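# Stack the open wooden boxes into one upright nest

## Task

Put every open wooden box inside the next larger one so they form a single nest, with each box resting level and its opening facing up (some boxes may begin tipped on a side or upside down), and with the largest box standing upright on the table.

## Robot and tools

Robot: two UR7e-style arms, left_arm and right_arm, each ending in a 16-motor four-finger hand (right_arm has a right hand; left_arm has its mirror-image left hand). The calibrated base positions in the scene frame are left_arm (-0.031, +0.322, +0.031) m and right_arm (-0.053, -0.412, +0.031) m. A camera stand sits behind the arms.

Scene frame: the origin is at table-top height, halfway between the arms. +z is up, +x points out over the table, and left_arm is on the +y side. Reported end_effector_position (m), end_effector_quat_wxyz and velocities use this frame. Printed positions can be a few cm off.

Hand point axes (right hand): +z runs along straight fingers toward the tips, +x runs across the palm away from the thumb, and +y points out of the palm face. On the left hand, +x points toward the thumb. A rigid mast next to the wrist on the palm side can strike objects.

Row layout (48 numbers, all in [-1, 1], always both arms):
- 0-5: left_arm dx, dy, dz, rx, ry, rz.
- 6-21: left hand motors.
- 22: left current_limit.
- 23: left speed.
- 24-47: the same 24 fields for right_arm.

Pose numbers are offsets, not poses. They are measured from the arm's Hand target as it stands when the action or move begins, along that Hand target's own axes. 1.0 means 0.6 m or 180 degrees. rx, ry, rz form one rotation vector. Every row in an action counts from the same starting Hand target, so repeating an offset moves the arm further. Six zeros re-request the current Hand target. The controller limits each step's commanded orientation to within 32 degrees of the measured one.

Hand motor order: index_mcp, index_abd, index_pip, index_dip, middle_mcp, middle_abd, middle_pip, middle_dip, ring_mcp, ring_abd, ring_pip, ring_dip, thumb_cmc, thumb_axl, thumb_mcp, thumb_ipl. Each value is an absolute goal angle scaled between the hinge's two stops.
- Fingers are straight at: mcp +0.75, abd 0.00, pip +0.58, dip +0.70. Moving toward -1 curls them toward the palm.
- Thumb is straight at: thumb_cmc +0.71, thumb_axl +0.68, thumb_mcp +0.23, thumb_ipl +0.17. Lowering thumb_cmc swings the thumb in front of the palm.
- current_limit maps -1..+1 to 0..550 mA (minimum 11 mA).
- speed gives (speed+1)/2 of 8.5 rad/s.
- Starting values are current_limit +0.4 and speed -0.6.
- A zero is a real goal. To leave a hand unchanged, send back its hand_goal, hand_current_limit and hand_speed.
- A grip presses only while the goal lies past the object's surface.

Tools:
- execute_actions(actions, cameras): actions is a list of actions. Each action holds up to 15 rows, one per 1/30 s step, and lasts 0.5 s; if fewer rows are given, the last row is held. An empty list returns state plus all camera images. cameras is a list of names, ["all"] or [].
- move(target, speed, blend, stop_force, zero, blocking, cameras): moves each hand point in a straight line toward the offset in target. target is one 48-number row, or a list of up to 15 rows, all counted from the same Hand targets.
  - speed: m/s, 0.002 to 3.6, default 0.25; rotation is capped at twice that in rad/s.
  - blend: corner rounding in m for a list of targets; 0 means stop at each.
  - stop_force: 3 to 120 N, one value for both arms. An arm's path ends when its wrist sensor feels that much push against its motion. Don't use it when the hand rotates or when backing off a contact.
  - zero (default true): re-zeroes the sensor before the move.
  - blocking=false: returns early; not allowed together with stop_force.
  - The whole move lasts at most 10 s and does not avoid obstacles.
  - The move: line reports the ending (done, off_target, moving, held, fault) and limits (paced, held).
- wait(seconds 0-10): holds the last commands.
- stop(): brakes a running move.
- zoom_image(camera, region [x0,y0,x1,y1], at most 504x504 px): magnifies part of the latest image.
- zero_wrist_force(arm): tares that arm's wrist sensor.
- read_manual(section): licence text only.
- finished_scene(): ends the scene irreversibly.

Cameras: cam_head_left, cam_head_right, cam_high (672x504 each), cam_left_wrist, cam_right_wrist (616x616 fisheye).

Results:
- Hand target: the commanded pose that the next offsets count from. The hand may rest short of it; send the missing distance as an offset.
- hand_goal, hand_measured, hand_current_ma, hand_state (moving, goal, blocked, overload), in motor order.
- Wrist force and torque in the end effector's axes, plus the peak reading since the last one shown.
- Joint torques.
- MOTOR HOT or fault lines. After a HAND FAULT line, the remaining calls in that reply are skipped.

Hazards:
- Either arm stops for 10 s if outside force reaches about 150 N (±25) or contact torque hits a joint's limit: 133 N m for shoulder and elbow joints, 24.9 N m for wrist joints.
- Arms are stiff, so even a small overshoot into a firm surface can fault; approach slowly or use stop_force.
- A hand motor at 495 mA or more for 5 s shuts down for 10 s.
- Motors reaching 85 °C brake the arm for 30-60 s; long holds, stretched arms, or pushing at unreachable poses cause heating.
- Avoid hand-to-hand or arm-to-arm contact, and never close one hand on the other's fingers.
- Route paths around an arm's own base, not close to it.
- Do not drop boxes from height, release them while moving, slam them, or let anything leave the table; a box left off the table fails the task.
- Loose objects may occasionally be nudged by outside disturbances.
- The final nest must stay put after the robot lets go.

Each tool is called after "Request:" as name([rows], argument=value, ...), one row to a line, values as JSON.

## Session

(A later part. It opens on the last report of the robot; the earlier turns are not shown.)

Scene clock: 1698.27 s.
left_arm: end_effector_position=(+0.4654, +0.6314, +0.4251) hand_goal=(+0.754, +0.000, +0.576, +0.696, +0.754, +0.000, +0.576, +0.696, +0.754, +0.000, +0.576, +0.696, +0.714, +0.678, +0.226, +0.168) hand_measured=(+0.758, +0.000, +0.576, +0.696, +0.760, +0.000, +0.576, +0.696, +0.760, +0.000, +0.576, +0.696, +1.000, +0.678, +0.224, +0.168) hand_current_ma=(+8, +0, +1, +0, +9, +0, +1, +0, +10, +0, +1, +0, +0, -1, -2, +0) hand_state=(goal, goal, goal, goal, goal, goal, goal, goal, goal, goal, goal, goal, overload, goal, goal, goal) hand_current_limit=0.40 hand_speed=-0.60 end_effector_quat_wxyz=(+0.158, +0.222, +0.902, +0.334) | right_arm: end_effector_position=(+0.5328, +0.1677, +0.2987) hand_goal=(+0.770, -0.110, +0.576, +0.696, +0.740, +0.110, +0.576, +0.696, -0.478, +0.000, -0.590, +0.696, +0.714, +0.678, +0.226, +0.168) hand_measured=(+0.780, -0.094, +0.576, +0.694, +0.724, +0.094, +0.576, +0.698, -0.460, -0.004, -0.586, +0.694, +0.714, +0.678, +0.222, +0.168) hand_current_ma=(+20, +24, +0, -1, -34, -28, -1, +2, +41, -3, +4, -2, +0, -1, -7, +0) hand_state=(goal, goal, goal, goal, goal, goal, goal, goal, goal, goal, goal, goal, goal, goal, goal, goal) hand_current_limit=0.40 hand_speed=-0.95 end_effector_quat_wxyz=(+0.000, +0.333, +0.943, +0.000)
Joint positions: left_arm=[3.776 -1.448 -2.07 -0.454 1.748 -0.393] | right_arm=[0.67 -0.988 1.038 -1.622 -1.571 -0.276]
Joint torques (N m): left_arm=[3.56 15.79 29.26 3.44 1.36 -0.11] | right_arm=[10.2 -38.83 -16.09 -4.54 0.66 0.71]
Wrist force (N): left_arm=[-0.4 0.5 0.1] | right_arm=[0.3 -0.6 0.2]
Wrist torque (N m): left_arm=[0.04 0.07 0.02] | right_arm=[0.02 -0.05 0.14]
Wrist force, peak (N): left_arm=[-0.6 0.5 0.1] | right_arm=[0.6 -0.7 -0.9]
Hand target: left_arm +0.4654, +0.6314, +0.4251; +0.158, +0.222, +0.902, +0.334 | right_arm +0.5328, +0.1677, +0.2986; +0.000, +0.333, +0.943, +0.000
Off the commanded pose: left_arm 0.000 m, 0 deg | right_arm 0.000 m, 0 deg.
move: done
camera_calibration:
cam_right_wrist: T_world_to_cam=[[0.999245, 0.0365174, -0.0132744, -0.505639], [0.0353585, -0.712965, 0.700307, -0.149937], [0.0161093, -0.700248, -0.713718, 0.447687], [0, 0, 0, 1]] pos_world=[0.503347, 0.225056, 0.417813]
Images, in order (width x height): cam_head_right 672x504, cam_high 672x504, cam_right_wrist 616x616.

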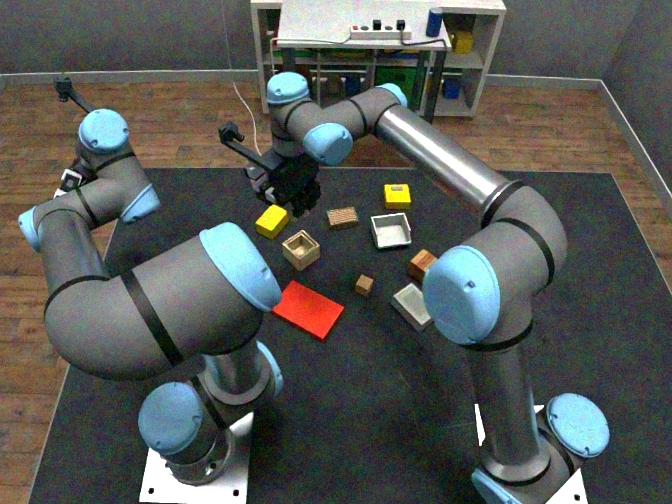

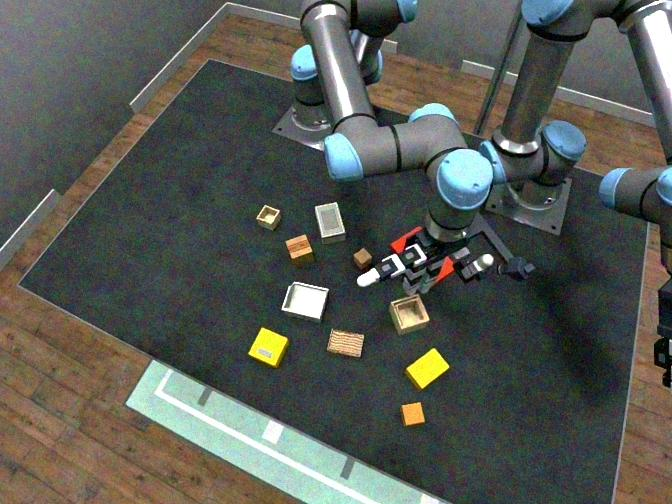

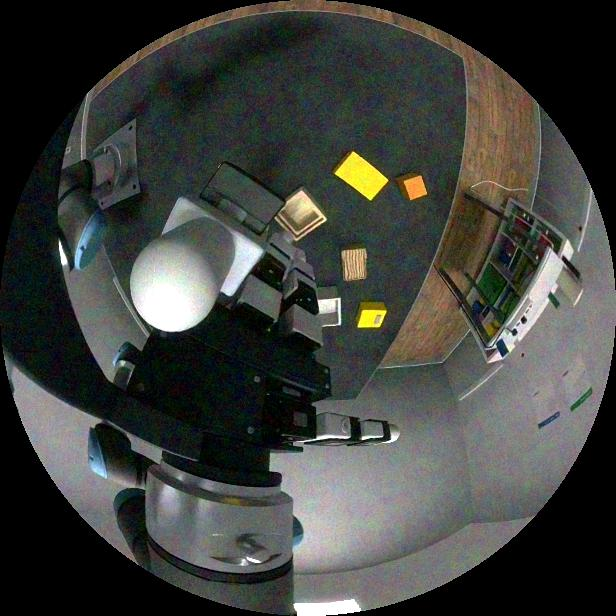

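Request:
move(target=[0,0,0,0,0,0,0.754,0,0.576,0.696,0.754,0,0.576,0.696,0.754,0,0.576,0.696,0.714,0.678,0.226,0.168,0.4,-0.6,-0.4737,-0.812,0.031,0,0,0.2839,0.754,0,0.576,0.696,-0.479,0,-0.591,0.696,0.754,0,0.576,0.696,0.714,0.678,0.226,0.168,0.4,-0.75], speed=0.3, cameras=["cam_head_right", "cam_high", "cam_right_wrist"])

Request:
zoom_image(camera="cam_right_wrist", region=[220, 130, 400, 310])

Request:
zoom_image(camera="cam_high", region=[220, 170, 320, 270])

Scene clock: 1705.23 s.
left_arm: end_effector_position=(+0.4654, +0.6314, +0.4251) hand_goal=(+0.754, +0.000, +0.576, +0.696, +0.754, +0.000, +0.576, +0.696, +0.754, +0.000, +0.576, +0.696, +0.714, +0.678, +0.226, +0.168) hand_measured=(+0.758, +0.000, +0.576, +0.696, +0.760, +0.000, +0.576, +0.696, +0.760, +0.000, +0.576, +0.696, +1.000, +0.678, +0.224, +0.168) hand_current_ma=(+8, +0, +1, +0, +9, +0, +1, +0, +10, +0, +1, +0, +0, -1, -2, +0) hand_state=(goal, goal, goal, goal, goal, goal, goal, goal, goal, goal, goal, goal, overload, goal, goal, goal) hand_current_limit=0.40 hand_speed=-0.60 end_effector_quat_wxyz=(+0.158, +0.222, +0.902, +0.334) | right_arm: end_effector_position=(+0.4482, -0.3899, +0.2801) hand_goal=(+0.754, +0.000, +0.576, +0.696, -0.478, +0.000, -0.590, +0.696, +0.754, +0.000, +0.576, +0.696, +0.714, +0.678, +0.226, +0.168) hand_measured=(+0.754, -0.002, +0.576, +0.694, -0.460, +0.004, -0.586, +0.698, +0.750, -0.002, +0.572, +0.694, +0.714, +0.678, +0.222, +0.168) hand_current_ma=(+0, -2, +0, -1, +40, +3, +6, +2, -7, -2, -4, -2, +0, -1, -7, +0) hand_state=(goal, goal, goal, goal, goal, goal, goal, goal, goal, goal, goal, goal, goal, goal, goal, goal) hand_current_limit=0.40 hand_speed=-0.75 end_effector_quat_wxyz=(+0.000, +0.707, +0.707, +0.000)
Joint positions: left_arm=[3.776 -1.448 -2.07 -0.454 1.748 -0.393] | right_arm=[-0.162 -1.765 2.024 -1.83 -1.571 -0.217]
Joint torques (N m): left_arm=[2.91 15.54 29.16 3.32 1.58 -0.2] | right_arm=[-10.59 -14.05 -26.16 -3.26 0.53 0.52]
Wrist force (N): left_arm=[-0.3 0.5 0.3] | right_arm=[0.0 -0.6 0.0]
Wrist torque (N m): left_arm=[0.04 0.06 0.02] | right_arm=[0.04 0.00 -0.04]
Wrist force, peak (N): left_arm=[-0.4 0.7 0.2] | right_arm=[1.2 1.9 0.3]
Hand target: left_arm +0.4654, +0.6314, +0.4251; +0.158, +0.222, +0.902, +0.334 | right_arm +0.4482, -0.3900, +0.2802; +0.000, +0.707, +0.707, +0.000
Off the commanded pose: left_arm 0.000 m, 0 deg | right_arm 0.000 m, 0 deg.
move: done
camera_calibration:
cam_right_wrist: T_world_to_cam=[[0.655986, -0.754653, -0.0134613, -0.555643], [-0.532802, -0.475625, 0.699931, -0.184201], [-0.534608, -0.451972, -0.714084, 0.389119], [0, 0, 0, 1]] pos_world=[0.474377, -0.331058, 0.399312]
Images, in order (width x height): cam_head_right 672x504, cam_high 672x504, cam_right_wrist 616x616.

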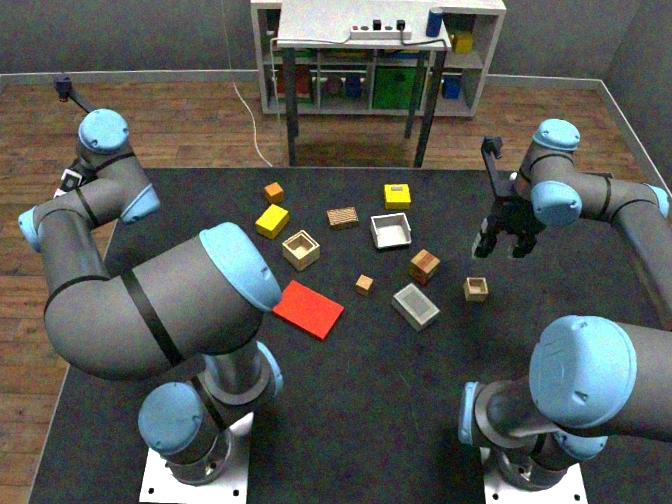

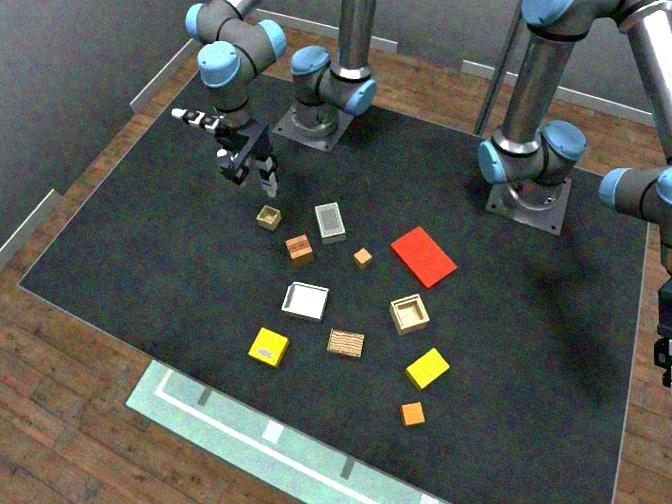

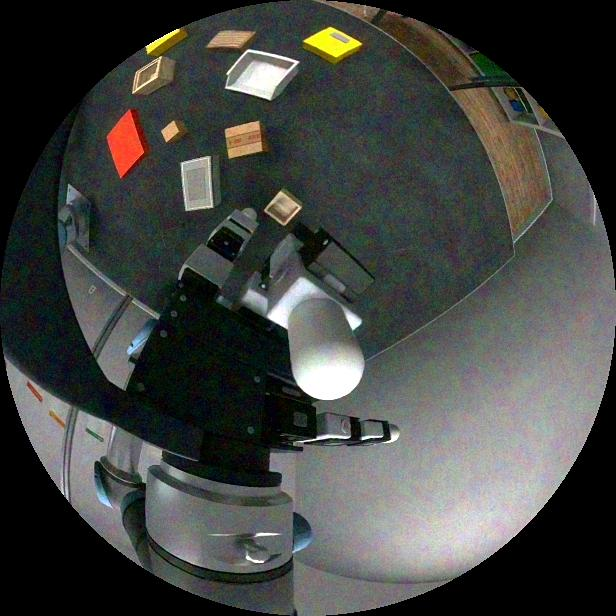

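Scaled by 2.800 from the camera's 616x616 image, which has a finer 880x880 frame.

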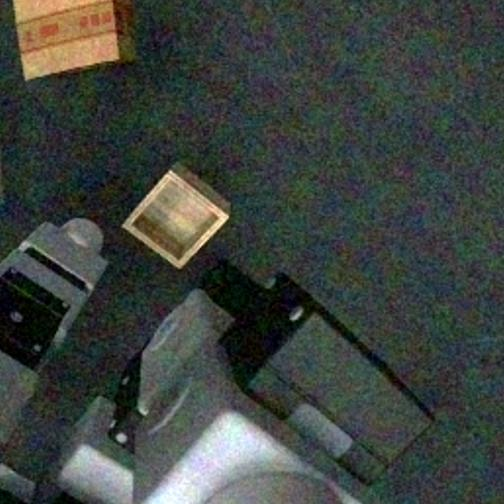

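Scaled by 5.040.

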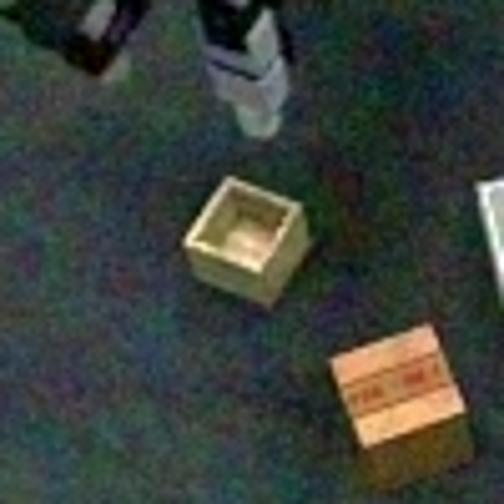

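Request:
move(target=[0,0,0,0,0,0,0.754,0,0.576,0.696,0.754,0,0.576,0.696,0.754,0,0.576,0.696,0.714,0.678,0.226,0.168,0.4,-0.6,-0.0483,-0.0537,0.1003,0,0,0.2667,0.754,-0.2,0.576,0.696,0.754,0.2,0.576,0.696,-0.479,0,-0.591,0.696,0.714,0.678,0.226,0.168,0.1,-0.8], speed=0.25, cameras=["cam_head_right", "cam_high", "cam_right_wrist"])

Request:
zoom_image(camera="cam_right_wrist", region=[220, 170, 360, 310])

Scene clock: 1894.80 s.
left_arm: end_effector_position=(+0.4654, +0.6314, +0.4251) hand_goal=(+0.754, +0.000, +0.576, +0.696, +0.754, +0.000, +0.576, +0.696, +0.754, +0.000, +0.576, +0.696, +0.714, +0.678, +0.226, +0.168) hand_measured=(+0.758, +0.000, +0.576, +0.696, +0.760, +0.000, +0.576, +0.696, +0.760, +0.000, +0.576, +0.696, +1.000, +0.678, +0.224, +0.168) hand_current_ma=(+8, +0, +1, +0, +9, +0, +1, +0, +10, +0, +1, +0, +0, -1, -2, +0) hand_state=(goal, goal, goal, goal, goal, goal, goal, goal, goal, goal, goal, goal, overload, goal, goal, goal) hand_current_limit=0.40 hand_speed=-0.60 end_effector_quat_wxyz=(+0.158, +0.222, +0.902, +0.334) | right_arm: end_effector_position=(+0.4160, -0.4189, +0.2199) hand_goal=(+0.754, -0.200, +0.576, +0.696, +0.754, +0.200, +0.576, +0.696, -0.478, +0.000, -0.590, +0.696, +0.714, +0.678, +0.226, +0.168) hand_measured=(+0.792, -0.182, +0.590, +0.694, +0.506, +0.178, +0.534, +0.698, -0.456, -0.002, -0.584, +0.694, +0.714, +0.678, +0.222, +0.168) hand_current_ma=(+103, +30, +28, -1, -302, -41, -114, +2, +51, -2, +7, -2, +0, -1, -7, +0) hand_state=(blocked, goal, goal, goal, blocked, blocked, blocked, goal, blocked, goal, goal, goal, goal, goal, goal, goal) hand_current_limit=0.10 hand_speed=-0.80 end_effector_quat_wxyz=(+0.000, +0.933, +0.359, +0.000)
Joint positions: left_arm=[3.776 -1.448 -2.07 -0.454 1.748 -0.393] | right_arm=[-0.092 -1.667 2.106 -2.01 -1.571 0.691]
Joint torques (N m): left_arm=[3.06 14.76 28.82 3.22 1.29 -0.32] | right_arm=[-1.8 -23.72 -28.47 -0.16 -1.33 1.07]
Wrist force (N): left_arm=[-0.4 0.5 0.0] | right_arm=[0.1 -0.7 -0.1]
Wrist torque (N m): left_arm=[0.05 0.05 0.02] | right_arm=[0.05 -0.02 0.10]
Wrist force, peak (N): left_arm=[-0.6 0.6 0.3] | right_arm=[0.6 -1.0 -0.1]
Hand target: left_arm +0.4654, +0.6314, +0.4251; +0.158, +0.222, +0.902, +0.334 | right_arm +0.4161, -0.4190, +0.2200; +0.000, +0.934, +0.358, +0.000
Off the commanded pose: left_arm 0.000 m, 0 deg | right_arm 0.000 m, 0 deg.
move: done
camera_calibration:
cam_right_wrist: T_world_to_cam=[[-0.121885, -0.99245, -0.0136436, -0.333164], [-0.7102, 0.0776021, 0.69971, 0.132694], [-0.693369, 0.0949738, -0.714297, 0.610957], [0, 0, 0, 1]] pos_world=[0.47725, -0.398971, 0.339012]
Images, in order (width x height): cam_head_right 672x504, cam_high 672x504, cam_right_wrist 616x616.

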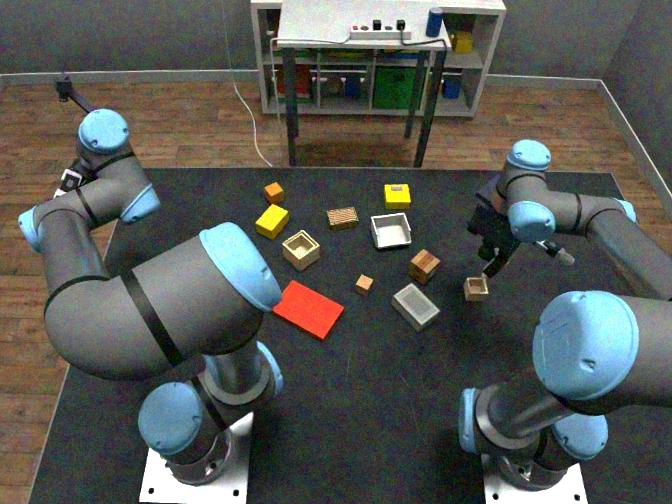

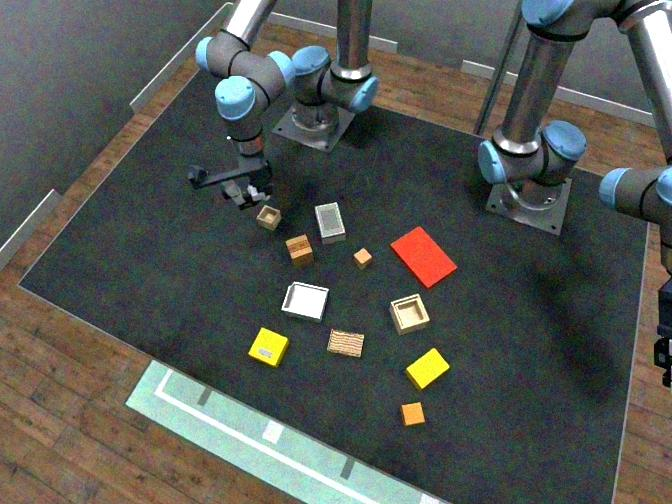

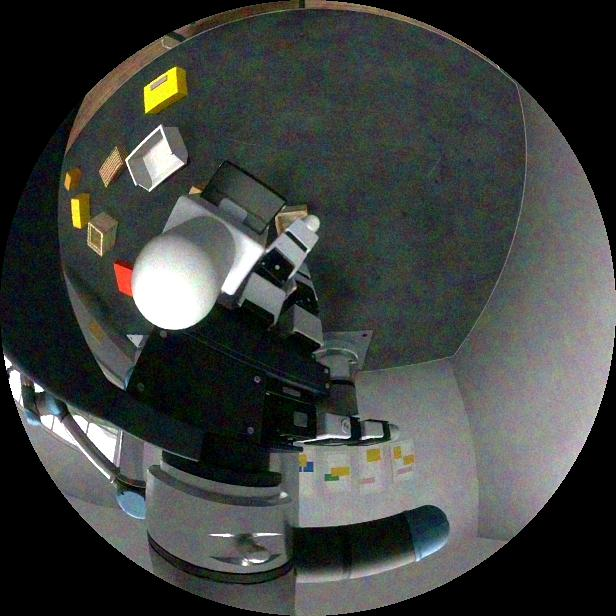

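Scaled by 3.600 from the camera's 616x616 image, which has a finer 880x880 frame.

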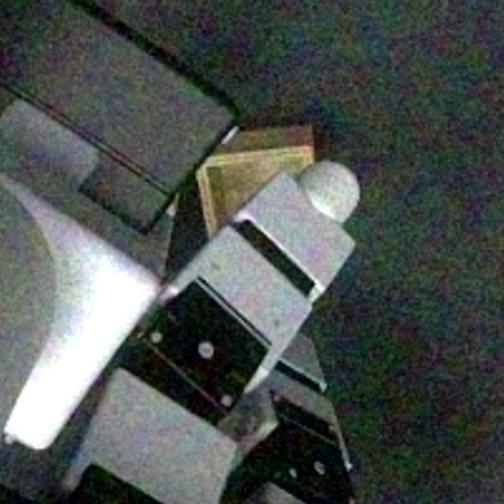

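Request:
move([
  [0,0,0,0,0,0,0.754,0,0.576,0.696,0.754,0,0.576,0.696,0.754,0,0.576,0.696,0.714,0.678,0.226,0.168,0.4,-0.6,0,0,0,0,0,0,0.754,0,0.576,0.696,0.754,0,0.576,0.696,-0.479,0,-0.591,0.696,0.714,0.678,0.226,0.168,0.1,-0.6],
  [0,0,0,0,0,0,0.754,0,0.576,0.696,0.754,0,0.576,0.696,0.754,0,0.576,0.696,0.714,0.678,0.226,0.168,0.4,-0.6,0,0,0,0,0,0,0.754,-0.13,0.576,0.696,0.754,0.13,0.576,0.696,-0.479,0,-0.591,0.696,0.714,0.678,0.226,0.168,0.1,-0.9],
], speed=0.1, cameras=["cam_head_right", "cam_right_wrist"])

Request:
zoom_image(camera="cam_right_wrist", region=[220, 170, 360, 310])

Scene clock: 1903.80 s.
left_arm: end_effector_position=(+0.4654, +0.6314, +0.4251) hand_goal=(+0.754, +0.000, +0.576, +0.696, +0.754, +0.000, +0.576, +0.696, +0.754, +0.000, +0.576, +0.696, +0.714, +0.678, +0.226, +0.168) hand_measured=(+0.758, +0.000, +0.576, +0.696, +0.760, +0.000, +0.576, +0.696, +0.760, +0.000, +0.576, +0.696, +1.000, +0.678, +0.224, +0.168) hand_current_ma=(+8, +0, +1, +0, +9, +0, +1, +0, +10, +0, +1, +0, +0, -1, -2, +0) hand_state=(goal, goal, goal, goal, goal, goal, goal, goal, goal, goal, goal, goal, overload, goal, goal, goal) hand_current_limit=0.40 hand_speed=-0.60 end_effector_quat_wxyz=(+0.158, +0.222, +0.902, +0.334) | right_arm: end_effector_position=(+0.4161, -0.4190, +0.2200) hand_goal=(+0.754, -0.130, +0.576, +0.696, +0.754, +0.130, +0.576, +0.696, -0.478, +0.000, -0.590, +0.696, +0.714, +0.678, +0.226, +0.168) hand_measured=(+0.756, -0.094, +0.578, +0.694, +0.750, +0.094, +0.574, +0.698, -0.456, -0.002, -0.584, +0.694, +0.714, +0.678, +0.222, +0.168) hand_current_ma=(+1, +74, +2, -1, -6, -74, -3, +2, +51, -2, +7, -2, +0, -1, -7, +0) hand_state=(goal, blocked, goal, goal, goal, blocked, goal, goal, blocked, goal, goal, goal, goal, goal, goal, goal) hand_current_limit=0.10 hand_speed=-0.90 end_effector_quat_wxyz=(+0.000, +0.934, +0.358, +0.000)
Joint positions: left_arm=[3.776 -1.448 -2.07 -0.454 1.748 -0.393] | right_arm=[-0.092 -1.667 2.106 -2.01 -1.571 0.692]
Joint torques (N m): left_arm=[2.04 14.65 28.63 3.2 1.51 -0.15] | right_arm=[-7.19 -24 -27.68 -0.37 1.51 1.09]
Wrist force (N): left_arm=[-0.3 0.3 0.2] | right_arm=[0.1 -0.6 -0.1]
Wrist torque (N m): left_arm=[0.01 0.06 0.03] | right_arm=[0.04 -0.03 0.08]
Wrist force, peak (N): left_arm=[-0.2 0.9 0.1] | right_arm=[0.3 -0.9 -0.2]
Hand target: left_arm +0.4654, +0.6314, +0.4251; +0.158, +0.222, +0.902, +0.334 | right_arm +0.4161, -0.4190, +0.2200; +0.000, +0.934, +0.358, +0.000
Off the commanded pose: left_arm 0.000 m, 0 deg | right_arm 0.000 m, 0 deg.
move: done
camera_calibration:
cam_right_wrist: T_world_to_cam=[[-0.122162, -0.992416, -0.0136668, -0.333108], [-0.710267, 0.0777959, 0.699621, 0.132771], [-0.693252, 0.095174, -0.714384, 0.611091], [0, 0, 0, 1]] pos_world=[0.477249, -0.399071, 0.339112]
Images, in order (width x height): cam_head_right 672x504, cam_right_wrist 616x616.

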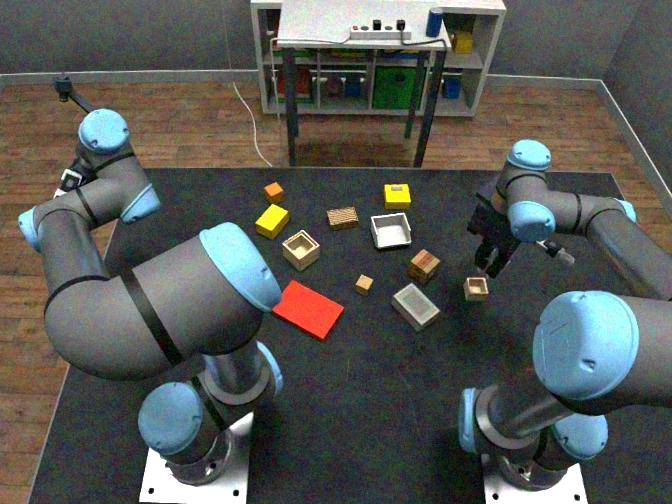

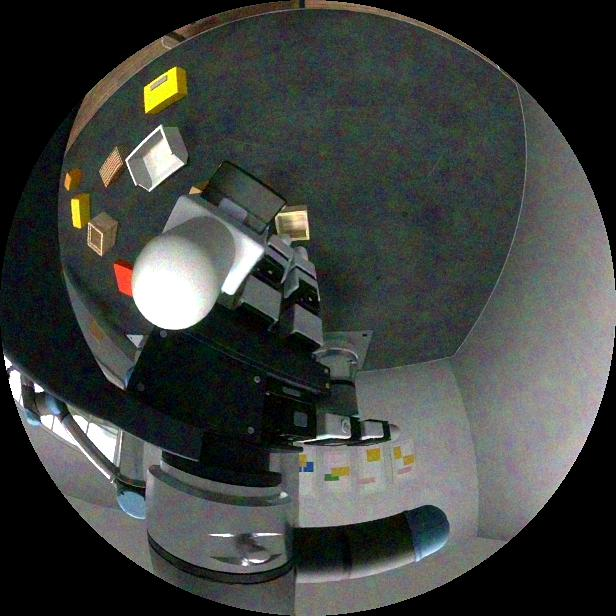

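Scaled by 3.600 from the camera's 616x616 image, which has a finer 880x880 frame.

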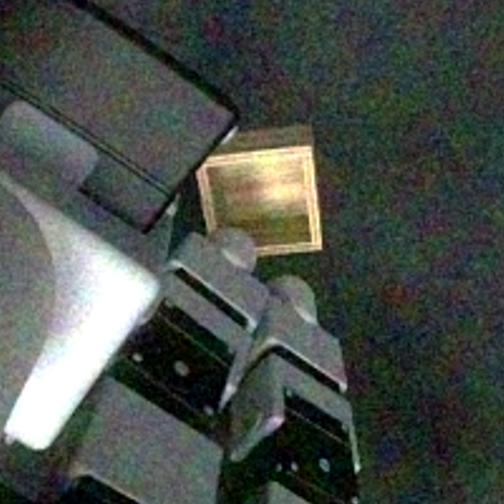

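Request:
move([
  [0,0,0,0,0,0,0.754,0,0.576,0.696,0.754,0,0.576,0.696,0.754,0,0.576,0.696,0.714,0.678,0.226,0.168,0.4,-0.6,0,0,0,0,0,0,0.754,-0.05,0.576,0.696,0.754,0,0.576,0.696,-0.479,0,-0.591,0.696,0.714,0.678,0.226,0.168,0.3,-0.6],
  [0,0,0,0,0,0,0.754,0,0.576,0.696,0.754,0,0.576,0.696,0.754,0,0.576,0.696,0.714,0.678,0.226,0.168,0.4,-0.6,0,0,0,0,0,0,0.754,0,0.576,0.696,-0.479,0,-0.591,0.696,0.754,0,0.576,0.696,0.714,0.678,0.226,0.168,0.3,-0.6],
  [0,0,0,0,0,0,0.754,0,0.576,0.696,0.754,0,0.576,0.696,0.754,0,0.576,0.696,0.714,0.678,0.226,0.168,0.4,-0.6,0,0,0,0,0,0,0.754,-0.40,0.576,0.696,-0.479,0,-0.591,0.696,0.754,0.40,0.576,0.696,0.714,0.678,0.226,0.168,0.1,-0.88],
], speed=0.1, cameras=["cam_head_right", "cam_right_wrist"])

Request:
zoom_image(camera="cam_right_wrist", region=[220, 170, 360, 310])

Scene clock: 2019.33 s.
left_arm: end_effector_position=(+0.4654, +0.6314, +0.4251) hand_goal=(+0.754, +0.000, +0.576, +0.696, +0.754, +0.000, +0.576, +0.696, +0.754, +0.000, +0.576, +0.696, +0.714, +0.678, +0.226, +0.168) hand_measured=(+0.758, +0.000, +0.576, +0.696, +0.760, +0.000, +0.576, +0.696, +0.760, +0.000, +0.576, +0.696, +1.000, +0.678, +0.224, +0.168) hand_current_ma=(+8, +0, +1, +0, +9, +0, +1, +0, +10, +0, +1, +0, +0, -1, -2, +0) hand_state=(goal, goal, goal, goal, goal, goal, goal, goal, goal, goal, goal, goal, overload, goal, goal, goal) hand_current_limit=0.40 hand_speed=-0.60 end_effector_quat_wxyz=(+0.158, +0.222, +0.902, +0.334) | right_arm: end_effector_position=(+0.4161, -0.4190, +0.2200) hand_goal=(+0.754, -0.400, +0.576, +0.696, -0.478, +0.000, -0.590, +0.696, +0.754, +0.400, +0.576, +0.696, +0.714, +0.678, +0.226, +0.168) hand_measured=(+0.756, -0.382, +0.578, +0.694, -0.460, +0.004, -0.586, +0.698, +0.750, +0.382, +0.574, +0.694, +0.714, +0.678, +0.222, +0.168) hand_current_ma=(+1, +30, +2, -1, +39, +3, +5, +2, -7, -32, -3, -2, +0, -1, -7, +0) hand_state=(goal, goal, goal, goal, goal, goal, goal, goal, goal, goal, goal, goal, goal, goal, goal, goal) hand_current_limit=0.10 hand_speed=-0.88 end_effector_quat_wxyz=(+0.000, +0.934, +0.358, +0.000)
Joint positions: left_arm=[3.776 -1.448 -2.07 -0.454 1.748 -0.393] | right_arm=[-0.092 -1.667 2.106 -2.01 -1.571 0.692]
Joint torques (N m): left_arm=[2.4 14.48 29.42 3.37 1.56 -0.21] | right_arm=[-6.15 -22.87 -25.97 -3.26 1.23 1.26]
Wrist force (N): left_arm=[-0.3 0.2 0.1] | right_arm=[0.3 -0.5 -0.4]
Wrist torque (N m): left_arm=[0.01 0.04 0.03] | right_arm=[0.08 -0.03 0.09]
Wrist force, peak (N): left_arm=[-0.7 0.6 0.3] | right_arm=[0.2 -0.9 -0.3]
Hand target: left_arm +0.4654, +0.6314, +0.4251; +0.158, +0.222, +0.902, +0.334 | right_arm +0.4161, -0.4190, +0.2200; +0.000, +0.934, +0.358, +0.000
Off the commanded pose: left_arm 0.000 m, 0 deg | right_arm 0.000 m, 0 deg.
move: done
camera_calibration:
cam_right_wrist: T_world_to_cam=[[-0.122162, -0.992416, -0.0136668, -0.333108], [-0.710267, 0.0777959, 0.699621, 0.132771], [-0.693252, 0.095174, -0.714384, 0.611091], [0, 0, 0, 1]] pos_world=[0.477249, -0.399071, 0.339112]
Images, in order (width x height): cam_head_right 672x504, cam_right_wrist 616x616.

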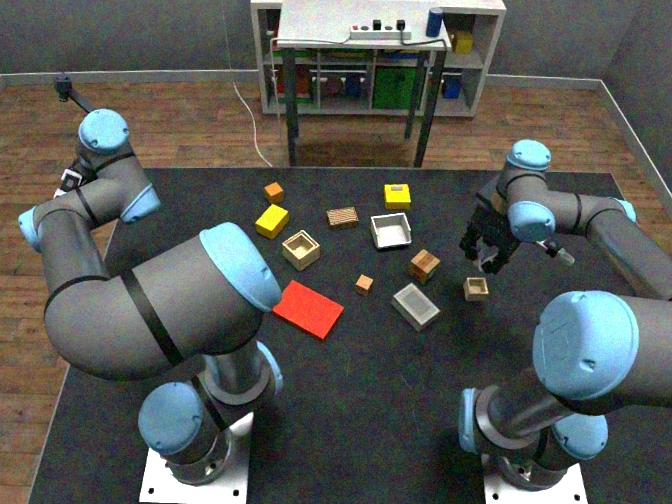

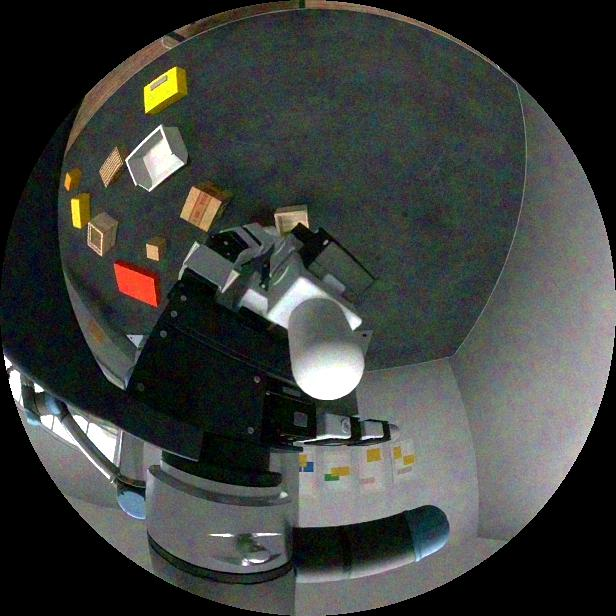

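Scaled by 3.600 from the camera's 616x616 image, which has a finer 880x880 frame.

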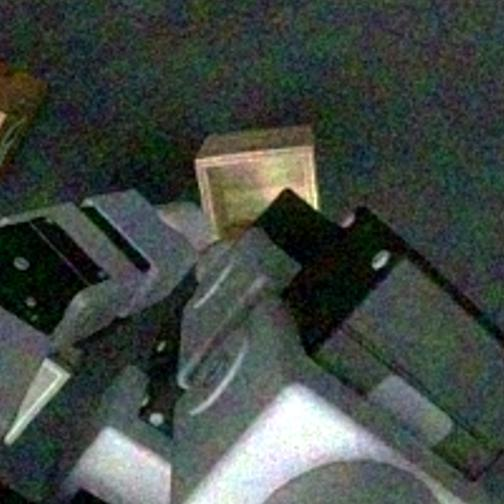

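Request:
move(target=[0,0,0,0,0,0,0.754,0,0.576,0.696,0.754,0,0.576,0.696,0.754,0,0.576,0.696,0.714,0.678,0.226,0.168,0.4,-0.6,-0.03483,0.00158,0.0833,0,0,0,0.754,-0.40,0.576,0.696,-0.479,0,-0.591,0.696,0.754,0.40,0.576,0.696,0.714,0.678,0.226,0.168,0.1,-0.88], speed=0.08, cameras=["cam_head_left", "cam_head_right", "cam_high", "cam_right_wrist"])

Request:
zoom_image(camera="cam_right_wrist", region=[220, 170, 360, 310])

Request:
zoom_image(camera="cam_head_left", region=[430, 240, 530, 340])

Request:
zoom_image(camera="cam_head_right", region=[430, 240, 530, 340])

Request:
zoom_image(camera="cam_high", region=[220, 170, 320, 270])

Scene clock: 2041.23 s.
left_arm: end_effector_position=(+0.4654, +0.6314, +0.4251) hand_goal=(+0.754, +0.000, +0.576, +0.696, +0.754, +0.000, +0.576, +0.696, +0.754, +0.000, +0.576, +0.696, +0.714, +0.678, +0.226, +0.168) hand_measured=(+0.758, +0.000, +0.576, +0.696, +0.760, +0.000, +0.576, +0.696, +0.760, +0.000, +0.576, +0.696, +1.000, +0.678, +0.224, +0.168) hand_current_ma=(+8, +0, +1, +0, +9, +0, +1, +0, +10, +0, +1, +0, +0, -1, -2, +0) hand_state=(goal, goal, goal, goal, goal, goal, goal, goal, goal, goal, goal, goal, overload, goal, goal, goal) hand_current_limit=0.40 hand_speed=-0.60 end_effector_quat_wxyz=(+0.158, +0.222, +0.902, +0.334) | right_arm: end_effector_position=(+0.4012, -0.4337, +0.1700) hand_goal=(+0.754, -0.400, +0.576, +0.696, -0.478, +0.000, -0.590, +0.696, +0.754, +0.400, +0.576, +0.696, +0.714, +0.678, +0.226, +0.168) hand_measured=(+0.756, -0.382, +0.578, +0.694, -0.460, +0.004, -0.586, +0.698, +0.750, +0.382, +0.574, +0.694, +0.714, +0.678, +0.222, +0.168) hand_current_ma=(+1, +30, +2, -1, +37, +3, +5, +2, -7, -32, -3, -2, +0, -1, -7, +0) hand_state=(goal, goal, goal, goal, goal, goal, goal, goal, goal, goal, goal, goal, goal, goal, goal, goal) hand_current_limit=0.10 hand_speed=-0.88 end_effector_quat_wxyz=(+0.000, +0.934, +0.358, +0.000)
Joint positions: left_arm=[3.776 -1.448 -2.07 -0.454 1.748 -0.393] | right_arm=[-0.134 -1.641 2.229 -2.159 -1.571 0.65]
Joint torques (N m): left_arm=[3.29 12.97 29.29 3.5 1.42 -0.33] | right_arm=[10.52 -24.47 -18.9 -2.26 1.63 1.16]
Wrist force (N): left_arm=[-0.3 0.3 0.3] | right_arm=[0.3 -0.6 -0.2]
Wrist torque (N m): left_arm=[0.02 0.05 0.03] | right_arm=[0.05 -0.06 0.07]
Wrist force, peak (N): left_arm=[-0.6 0.5 0.5] | right_arm=[0.8 -0.6 -1.1]
Hand target: left_arm +0.4654, +0.6314, +0.4251; +0.158, +0.222, +0.902, +0.334 | right_arm +0.4012, -0.4337, +0.1700; +0.000, +0.934, +0.358, +0.000
Off the commanded pose: left_arm 0.000 m, 0 deg | right_arm 0.000 m, 0 deg.
move: done
camera_calibration:
cam_right_wrist: T_world_to_cam=[[-0.122232, -0.992407, -0.0137212, -0.350247], [-0.710162, 0.0777944, 0.699727, 0.15824], [-0.693346, 0.0952735, -0.714278, 0.566505], [0, 0, 0, 1]] pos_world=[0.462349, -0.413871, 0.289112]
Images, in order (width x height): cam_head_left 672x504, cam_head_right 672x504, cam_high 672x504, cam_right_wrist 616x616.

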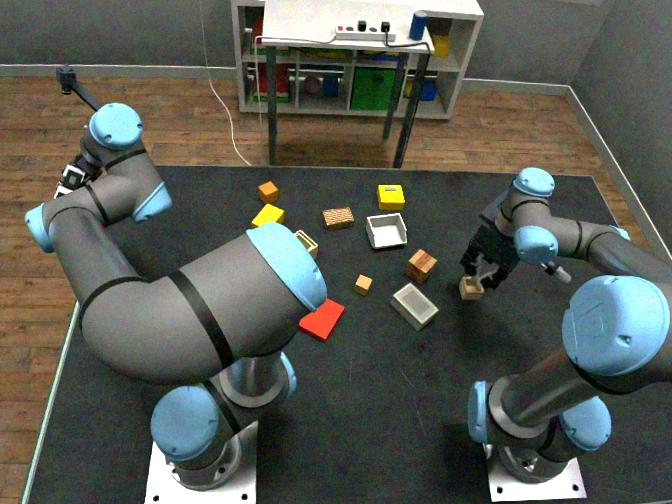

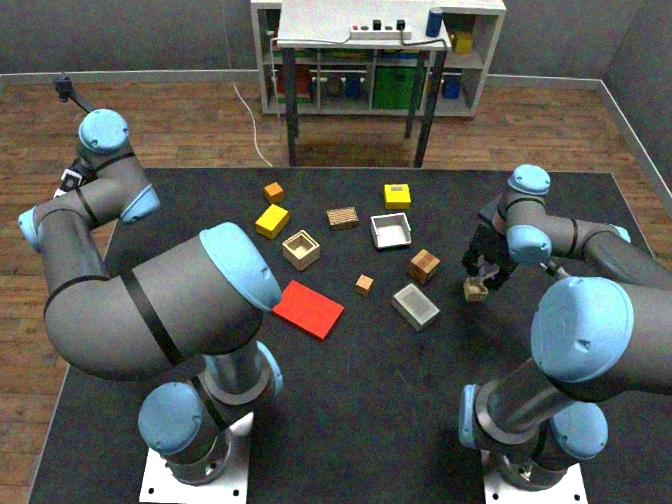

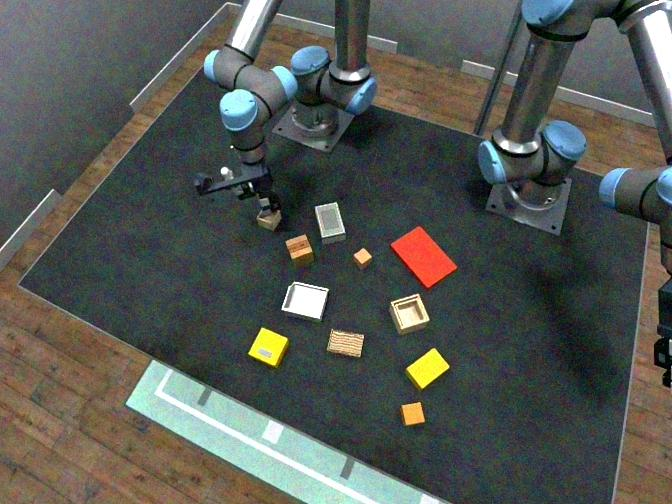

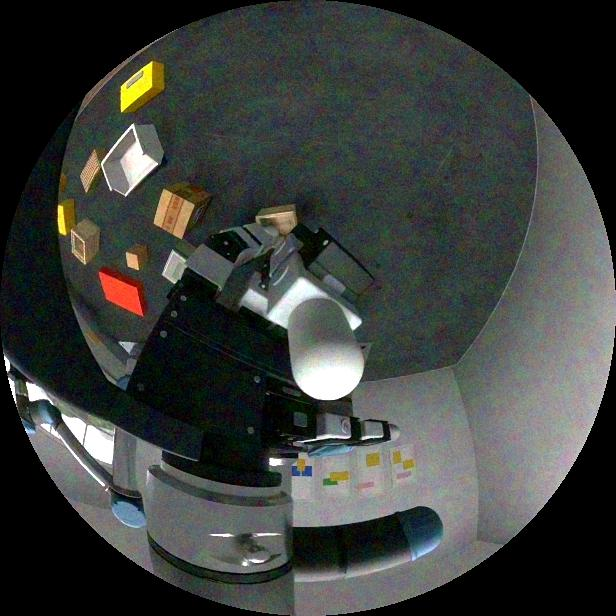

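Scaled by 3.600 from the camera's 616x616 image, which has a finer 880x880 frame.

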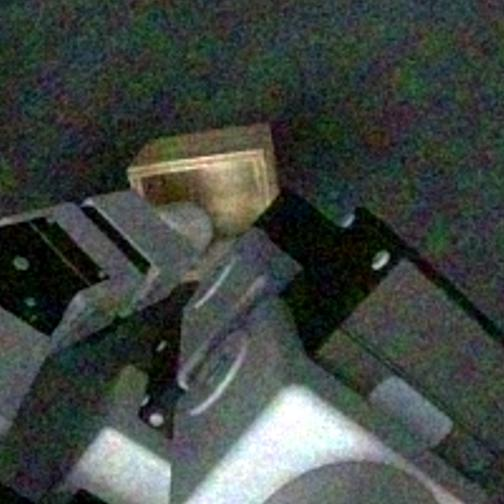

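Scaled by 5.040.

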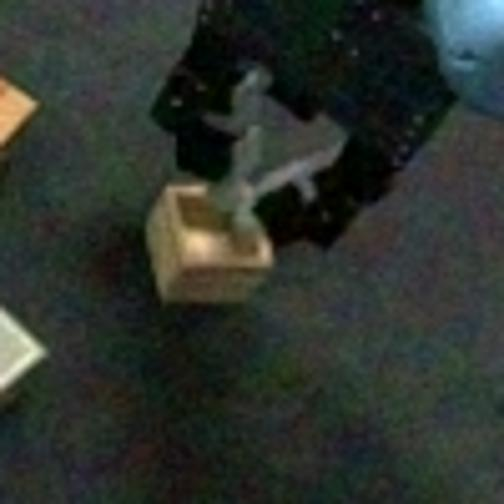

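Scaled by 5.040.

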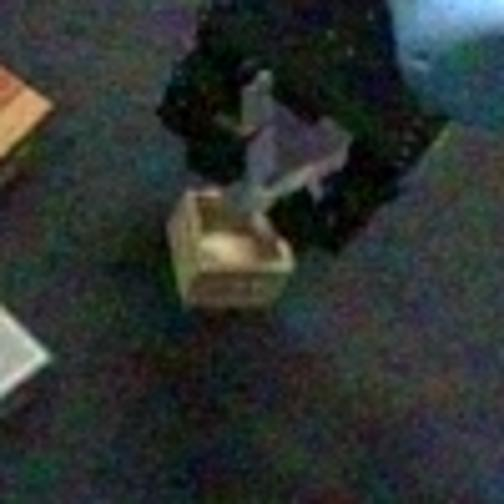

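Scaled by 5.040.

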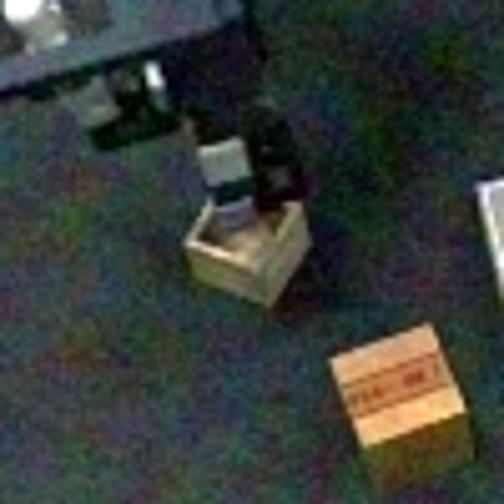

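Request:
zoom_image(camera="cam_head_right", region=[455, 265, 500, 310])

Request:
zoom_image(camera="cam_head_left", region=[450, 260, 495, 305])

Scaled by 11.200.

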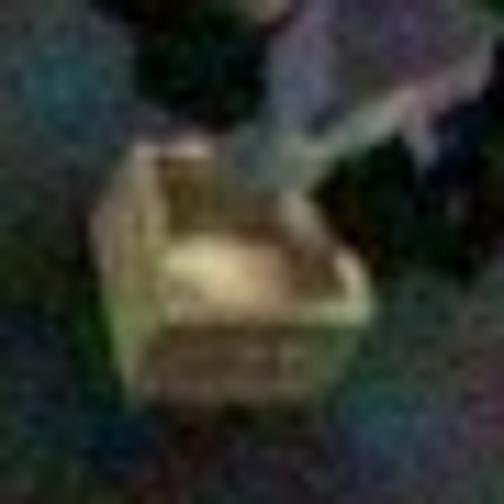

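Scaled by 11.200.

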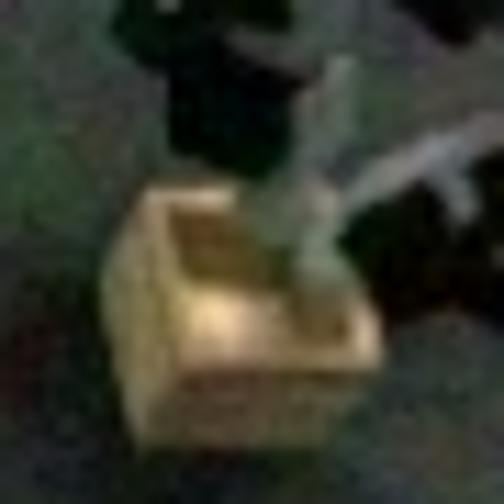

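Request:
zoom_image(camera="cam_high", region=[246, 190, 291, 235])

Scaled by 11.200.

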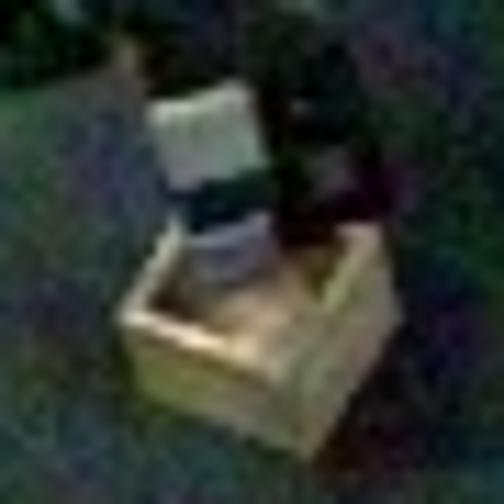

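Request:
move(target=[0,0,0,0,0,0,0.754,0,0.576,0.696,0.754,0,0.576,0.696,0.754,0,0.576,0.696,0.714,0.678,0.226,0.168,0.4,-0.6,0.00502,-0.00557,0.0117,0,0,0,0.754,-0.40,0.576,0.696,-0.479,0,-0.591,0.696,0.754,0.40,0.576,0.696,0.714,0.678,0.226,0.168,0.1,-0.88], speed=0.05, stop_force=3, cameras=["cam_head_left", "cam_head_right", "cam_high", "cam_right_wrist"])

Request:
zoom_image(camera="cam_right_wrist", region=[240, 180, 320, 260])

Request:
zoom_image(camera="cam_head_left", region=[450, 260, 495, 305])

Request:
zoom_image(camera="cam_head_right", region=[455, 265, 500, 310])

Request:
zoom_image(camera="cam_high", region=[246, 190, 291, 235])

Scene clock: 2098.23 s.
left_arm: end_effector_position=(+0.4654, +0.6314, +0.4251) hand_goal=(+0.754, +0.000, +0.576, +0.696, +0.754, +0.000, +0.576, +0.696, +0.754, +0.000, +0.576, +0.696, +0.714, +0.678, +0.226, +0.168) hand_measured=(+0.758, +0.000, +0.576, +0.696, +0.760, +0.000, +0.576, +0.696, +0.760, +0.000, +0.576, +0.696, +1.000, +0.678, +0.224, +0.168) hand_current_ma=(+8, +0, +1, +0, +9, +0, +1, +0, +10, +0, +1, +0, +0, -1, -2, +0) hand_state=(goal, goal, goal, goal, goal, goal, goal, goal, goal, goal, goal, goal, overload, goal, goal, goal) hand_current_limit=0.40 hand_speed=-0.60 end_effector_quat_wxyz=(+0.158, +0.222, +0.902, +0.334) | right_arm: end_effector_position=(+0.4012, -0.4292, +0.1630) hand_goal=(+0.754, -0.400, +0.576, +0.696, -0.478, +0.000, -0.590, +0.696, +0.754, +0.400, +0.576, +0.696, +0.714, +0.678, +0.226, +0.168) hand_measured=(+0.756, -0.382, +0.578, +0.694, -0.460, +0.004, -0.586, +0.698, +0.750, +0.382, +0.574, +0.694, +0.714, +0.678, +0.222, +0.168) hand_current_ma=(+1, +30, +2, -1, +37, +3, +5, +2, -7, -32, -3, -2, +0, -1, -7, +0) hand_state=(goal, goal, goal, goal, goal, goal, goal, goal, goal, goal, goal, goal, goal, goal, goal, goal) hand_current_limit=0.10 hand_speed=-0.88 end_effector_quat_wxyz=(+0.000, +0.934, +0.358, +0.000)
Joint positions: left_arm=[3.776 -1.448 -2.07 -0.454 1.748 -0.393] | right_arm=[-0.123 -1.627 2.238 -2.182 -1.571 0.661]
Joint torques (N m): left_arm=[1.26 14.42 29.23 3.18 1.64 -0.34] | right_arm=[-9.75 -25.01 -27.94 -0.02 0.2 -0.59]
Wrist force (N): left_arm=[-0.3 0.6 0.1] | right_arm=[0.4 -0.6 -0.1]
Wrist torque (N m): left_arm=[0.07 0.05 0.02] | right_arm=[0.04 -0.07 -0.02]
Wrist force, peak (N): left_arm=[-0.5 0.6 0.2] | right_arm=[0.6 -0.7 -0.4]
Hand target: left_arm +0.4654, +0.6314, +0.4251; +0.158, +0.222, +0.902, +0.334 | right_arm +0.4012, -0.4292, +0.1630; +0.000, +0.934, +0.358, +0.000
Off the commanded pose: left_arm 0.000 m, 0 deg | right_arm 0.000 m, 0 deg.
move: done
camera_calibration:
cam_right_wrist: T_world_to_cam=[[-0.12209, -0.992424, -0.0137355, -0.345847], [-0.710278, 0.0776971, 0.699621, 0.162824], [-0.693253, 0.095173, -0.714383, 0.561012], [0, 0, 0, 1]] pos_world=[0.462349, -0.409271, 0.282112]
Images, in order (width x height): cam_head_left 672x504, cam_head_right 672x504, cam_high 672x504, cam_right_wrist 616x616.

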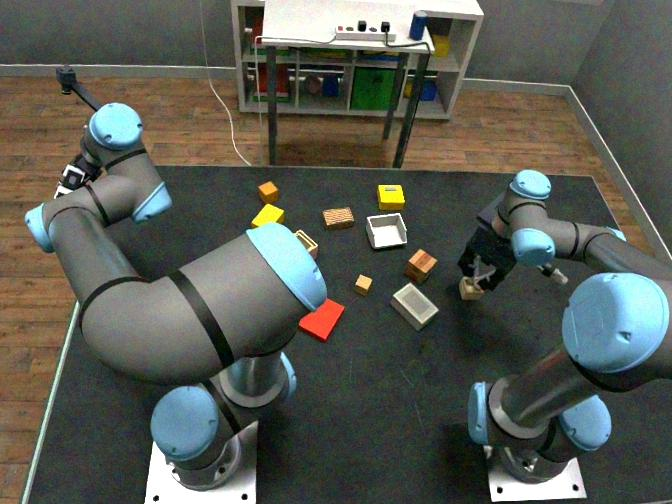

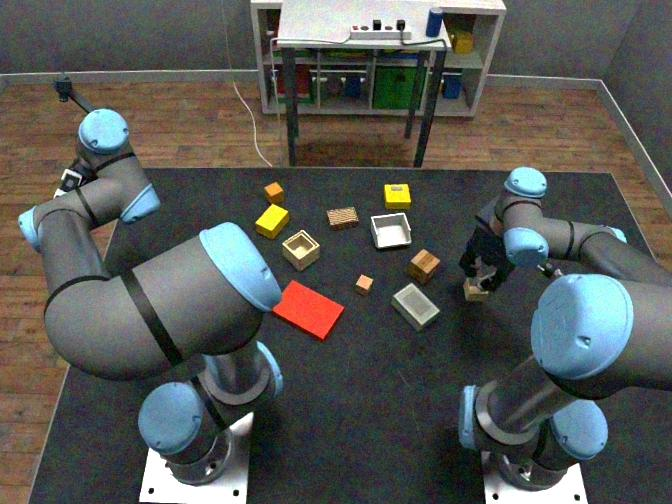

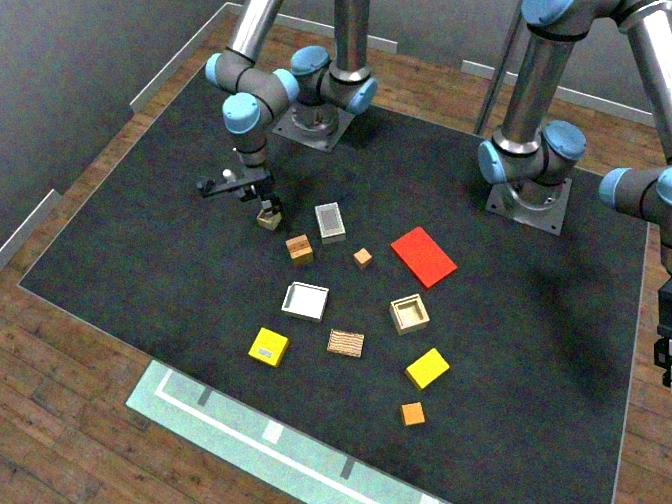

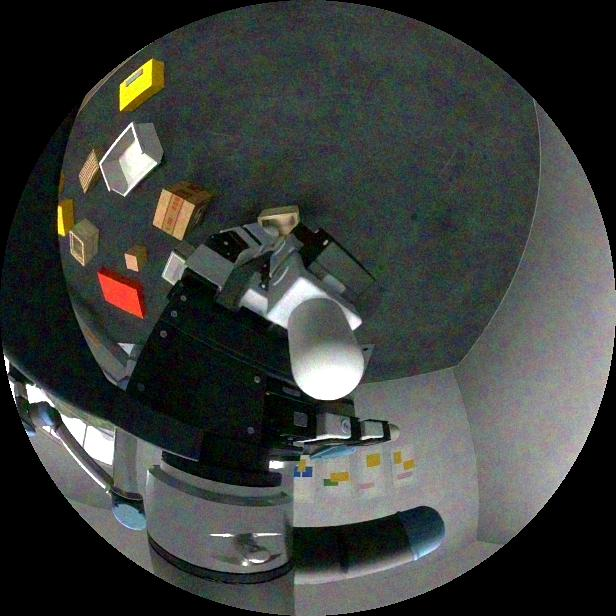

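Scaled by 6.300 from the camera's 616x616 image, which has a finer 880x880 frame.

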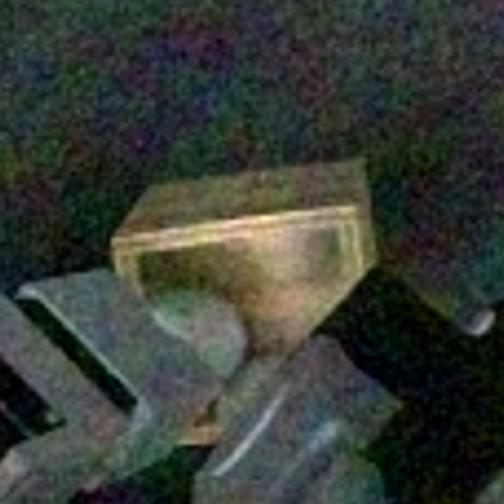

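Scaled by 11.200.

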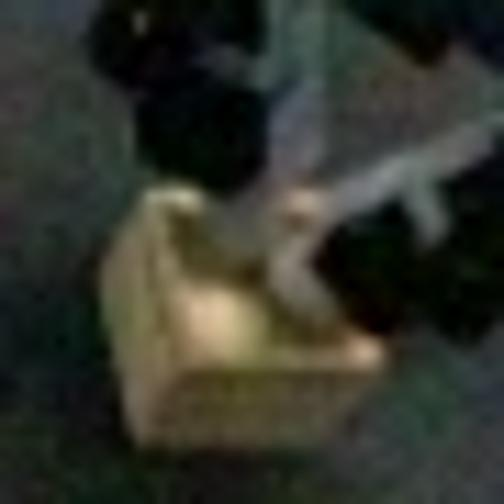

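Scaled by 11.200.

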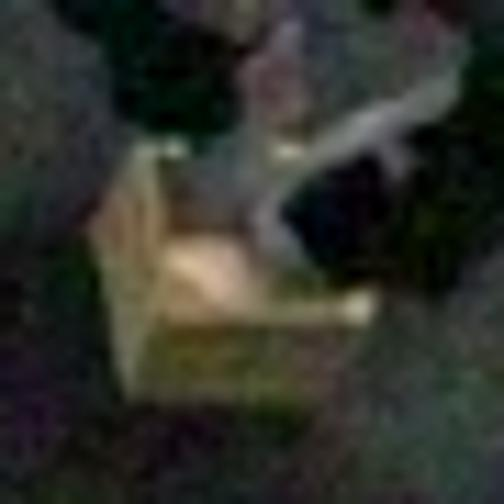

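Scaled by 11.200.

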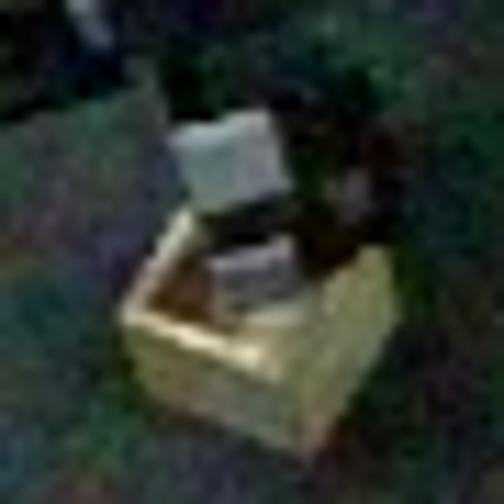

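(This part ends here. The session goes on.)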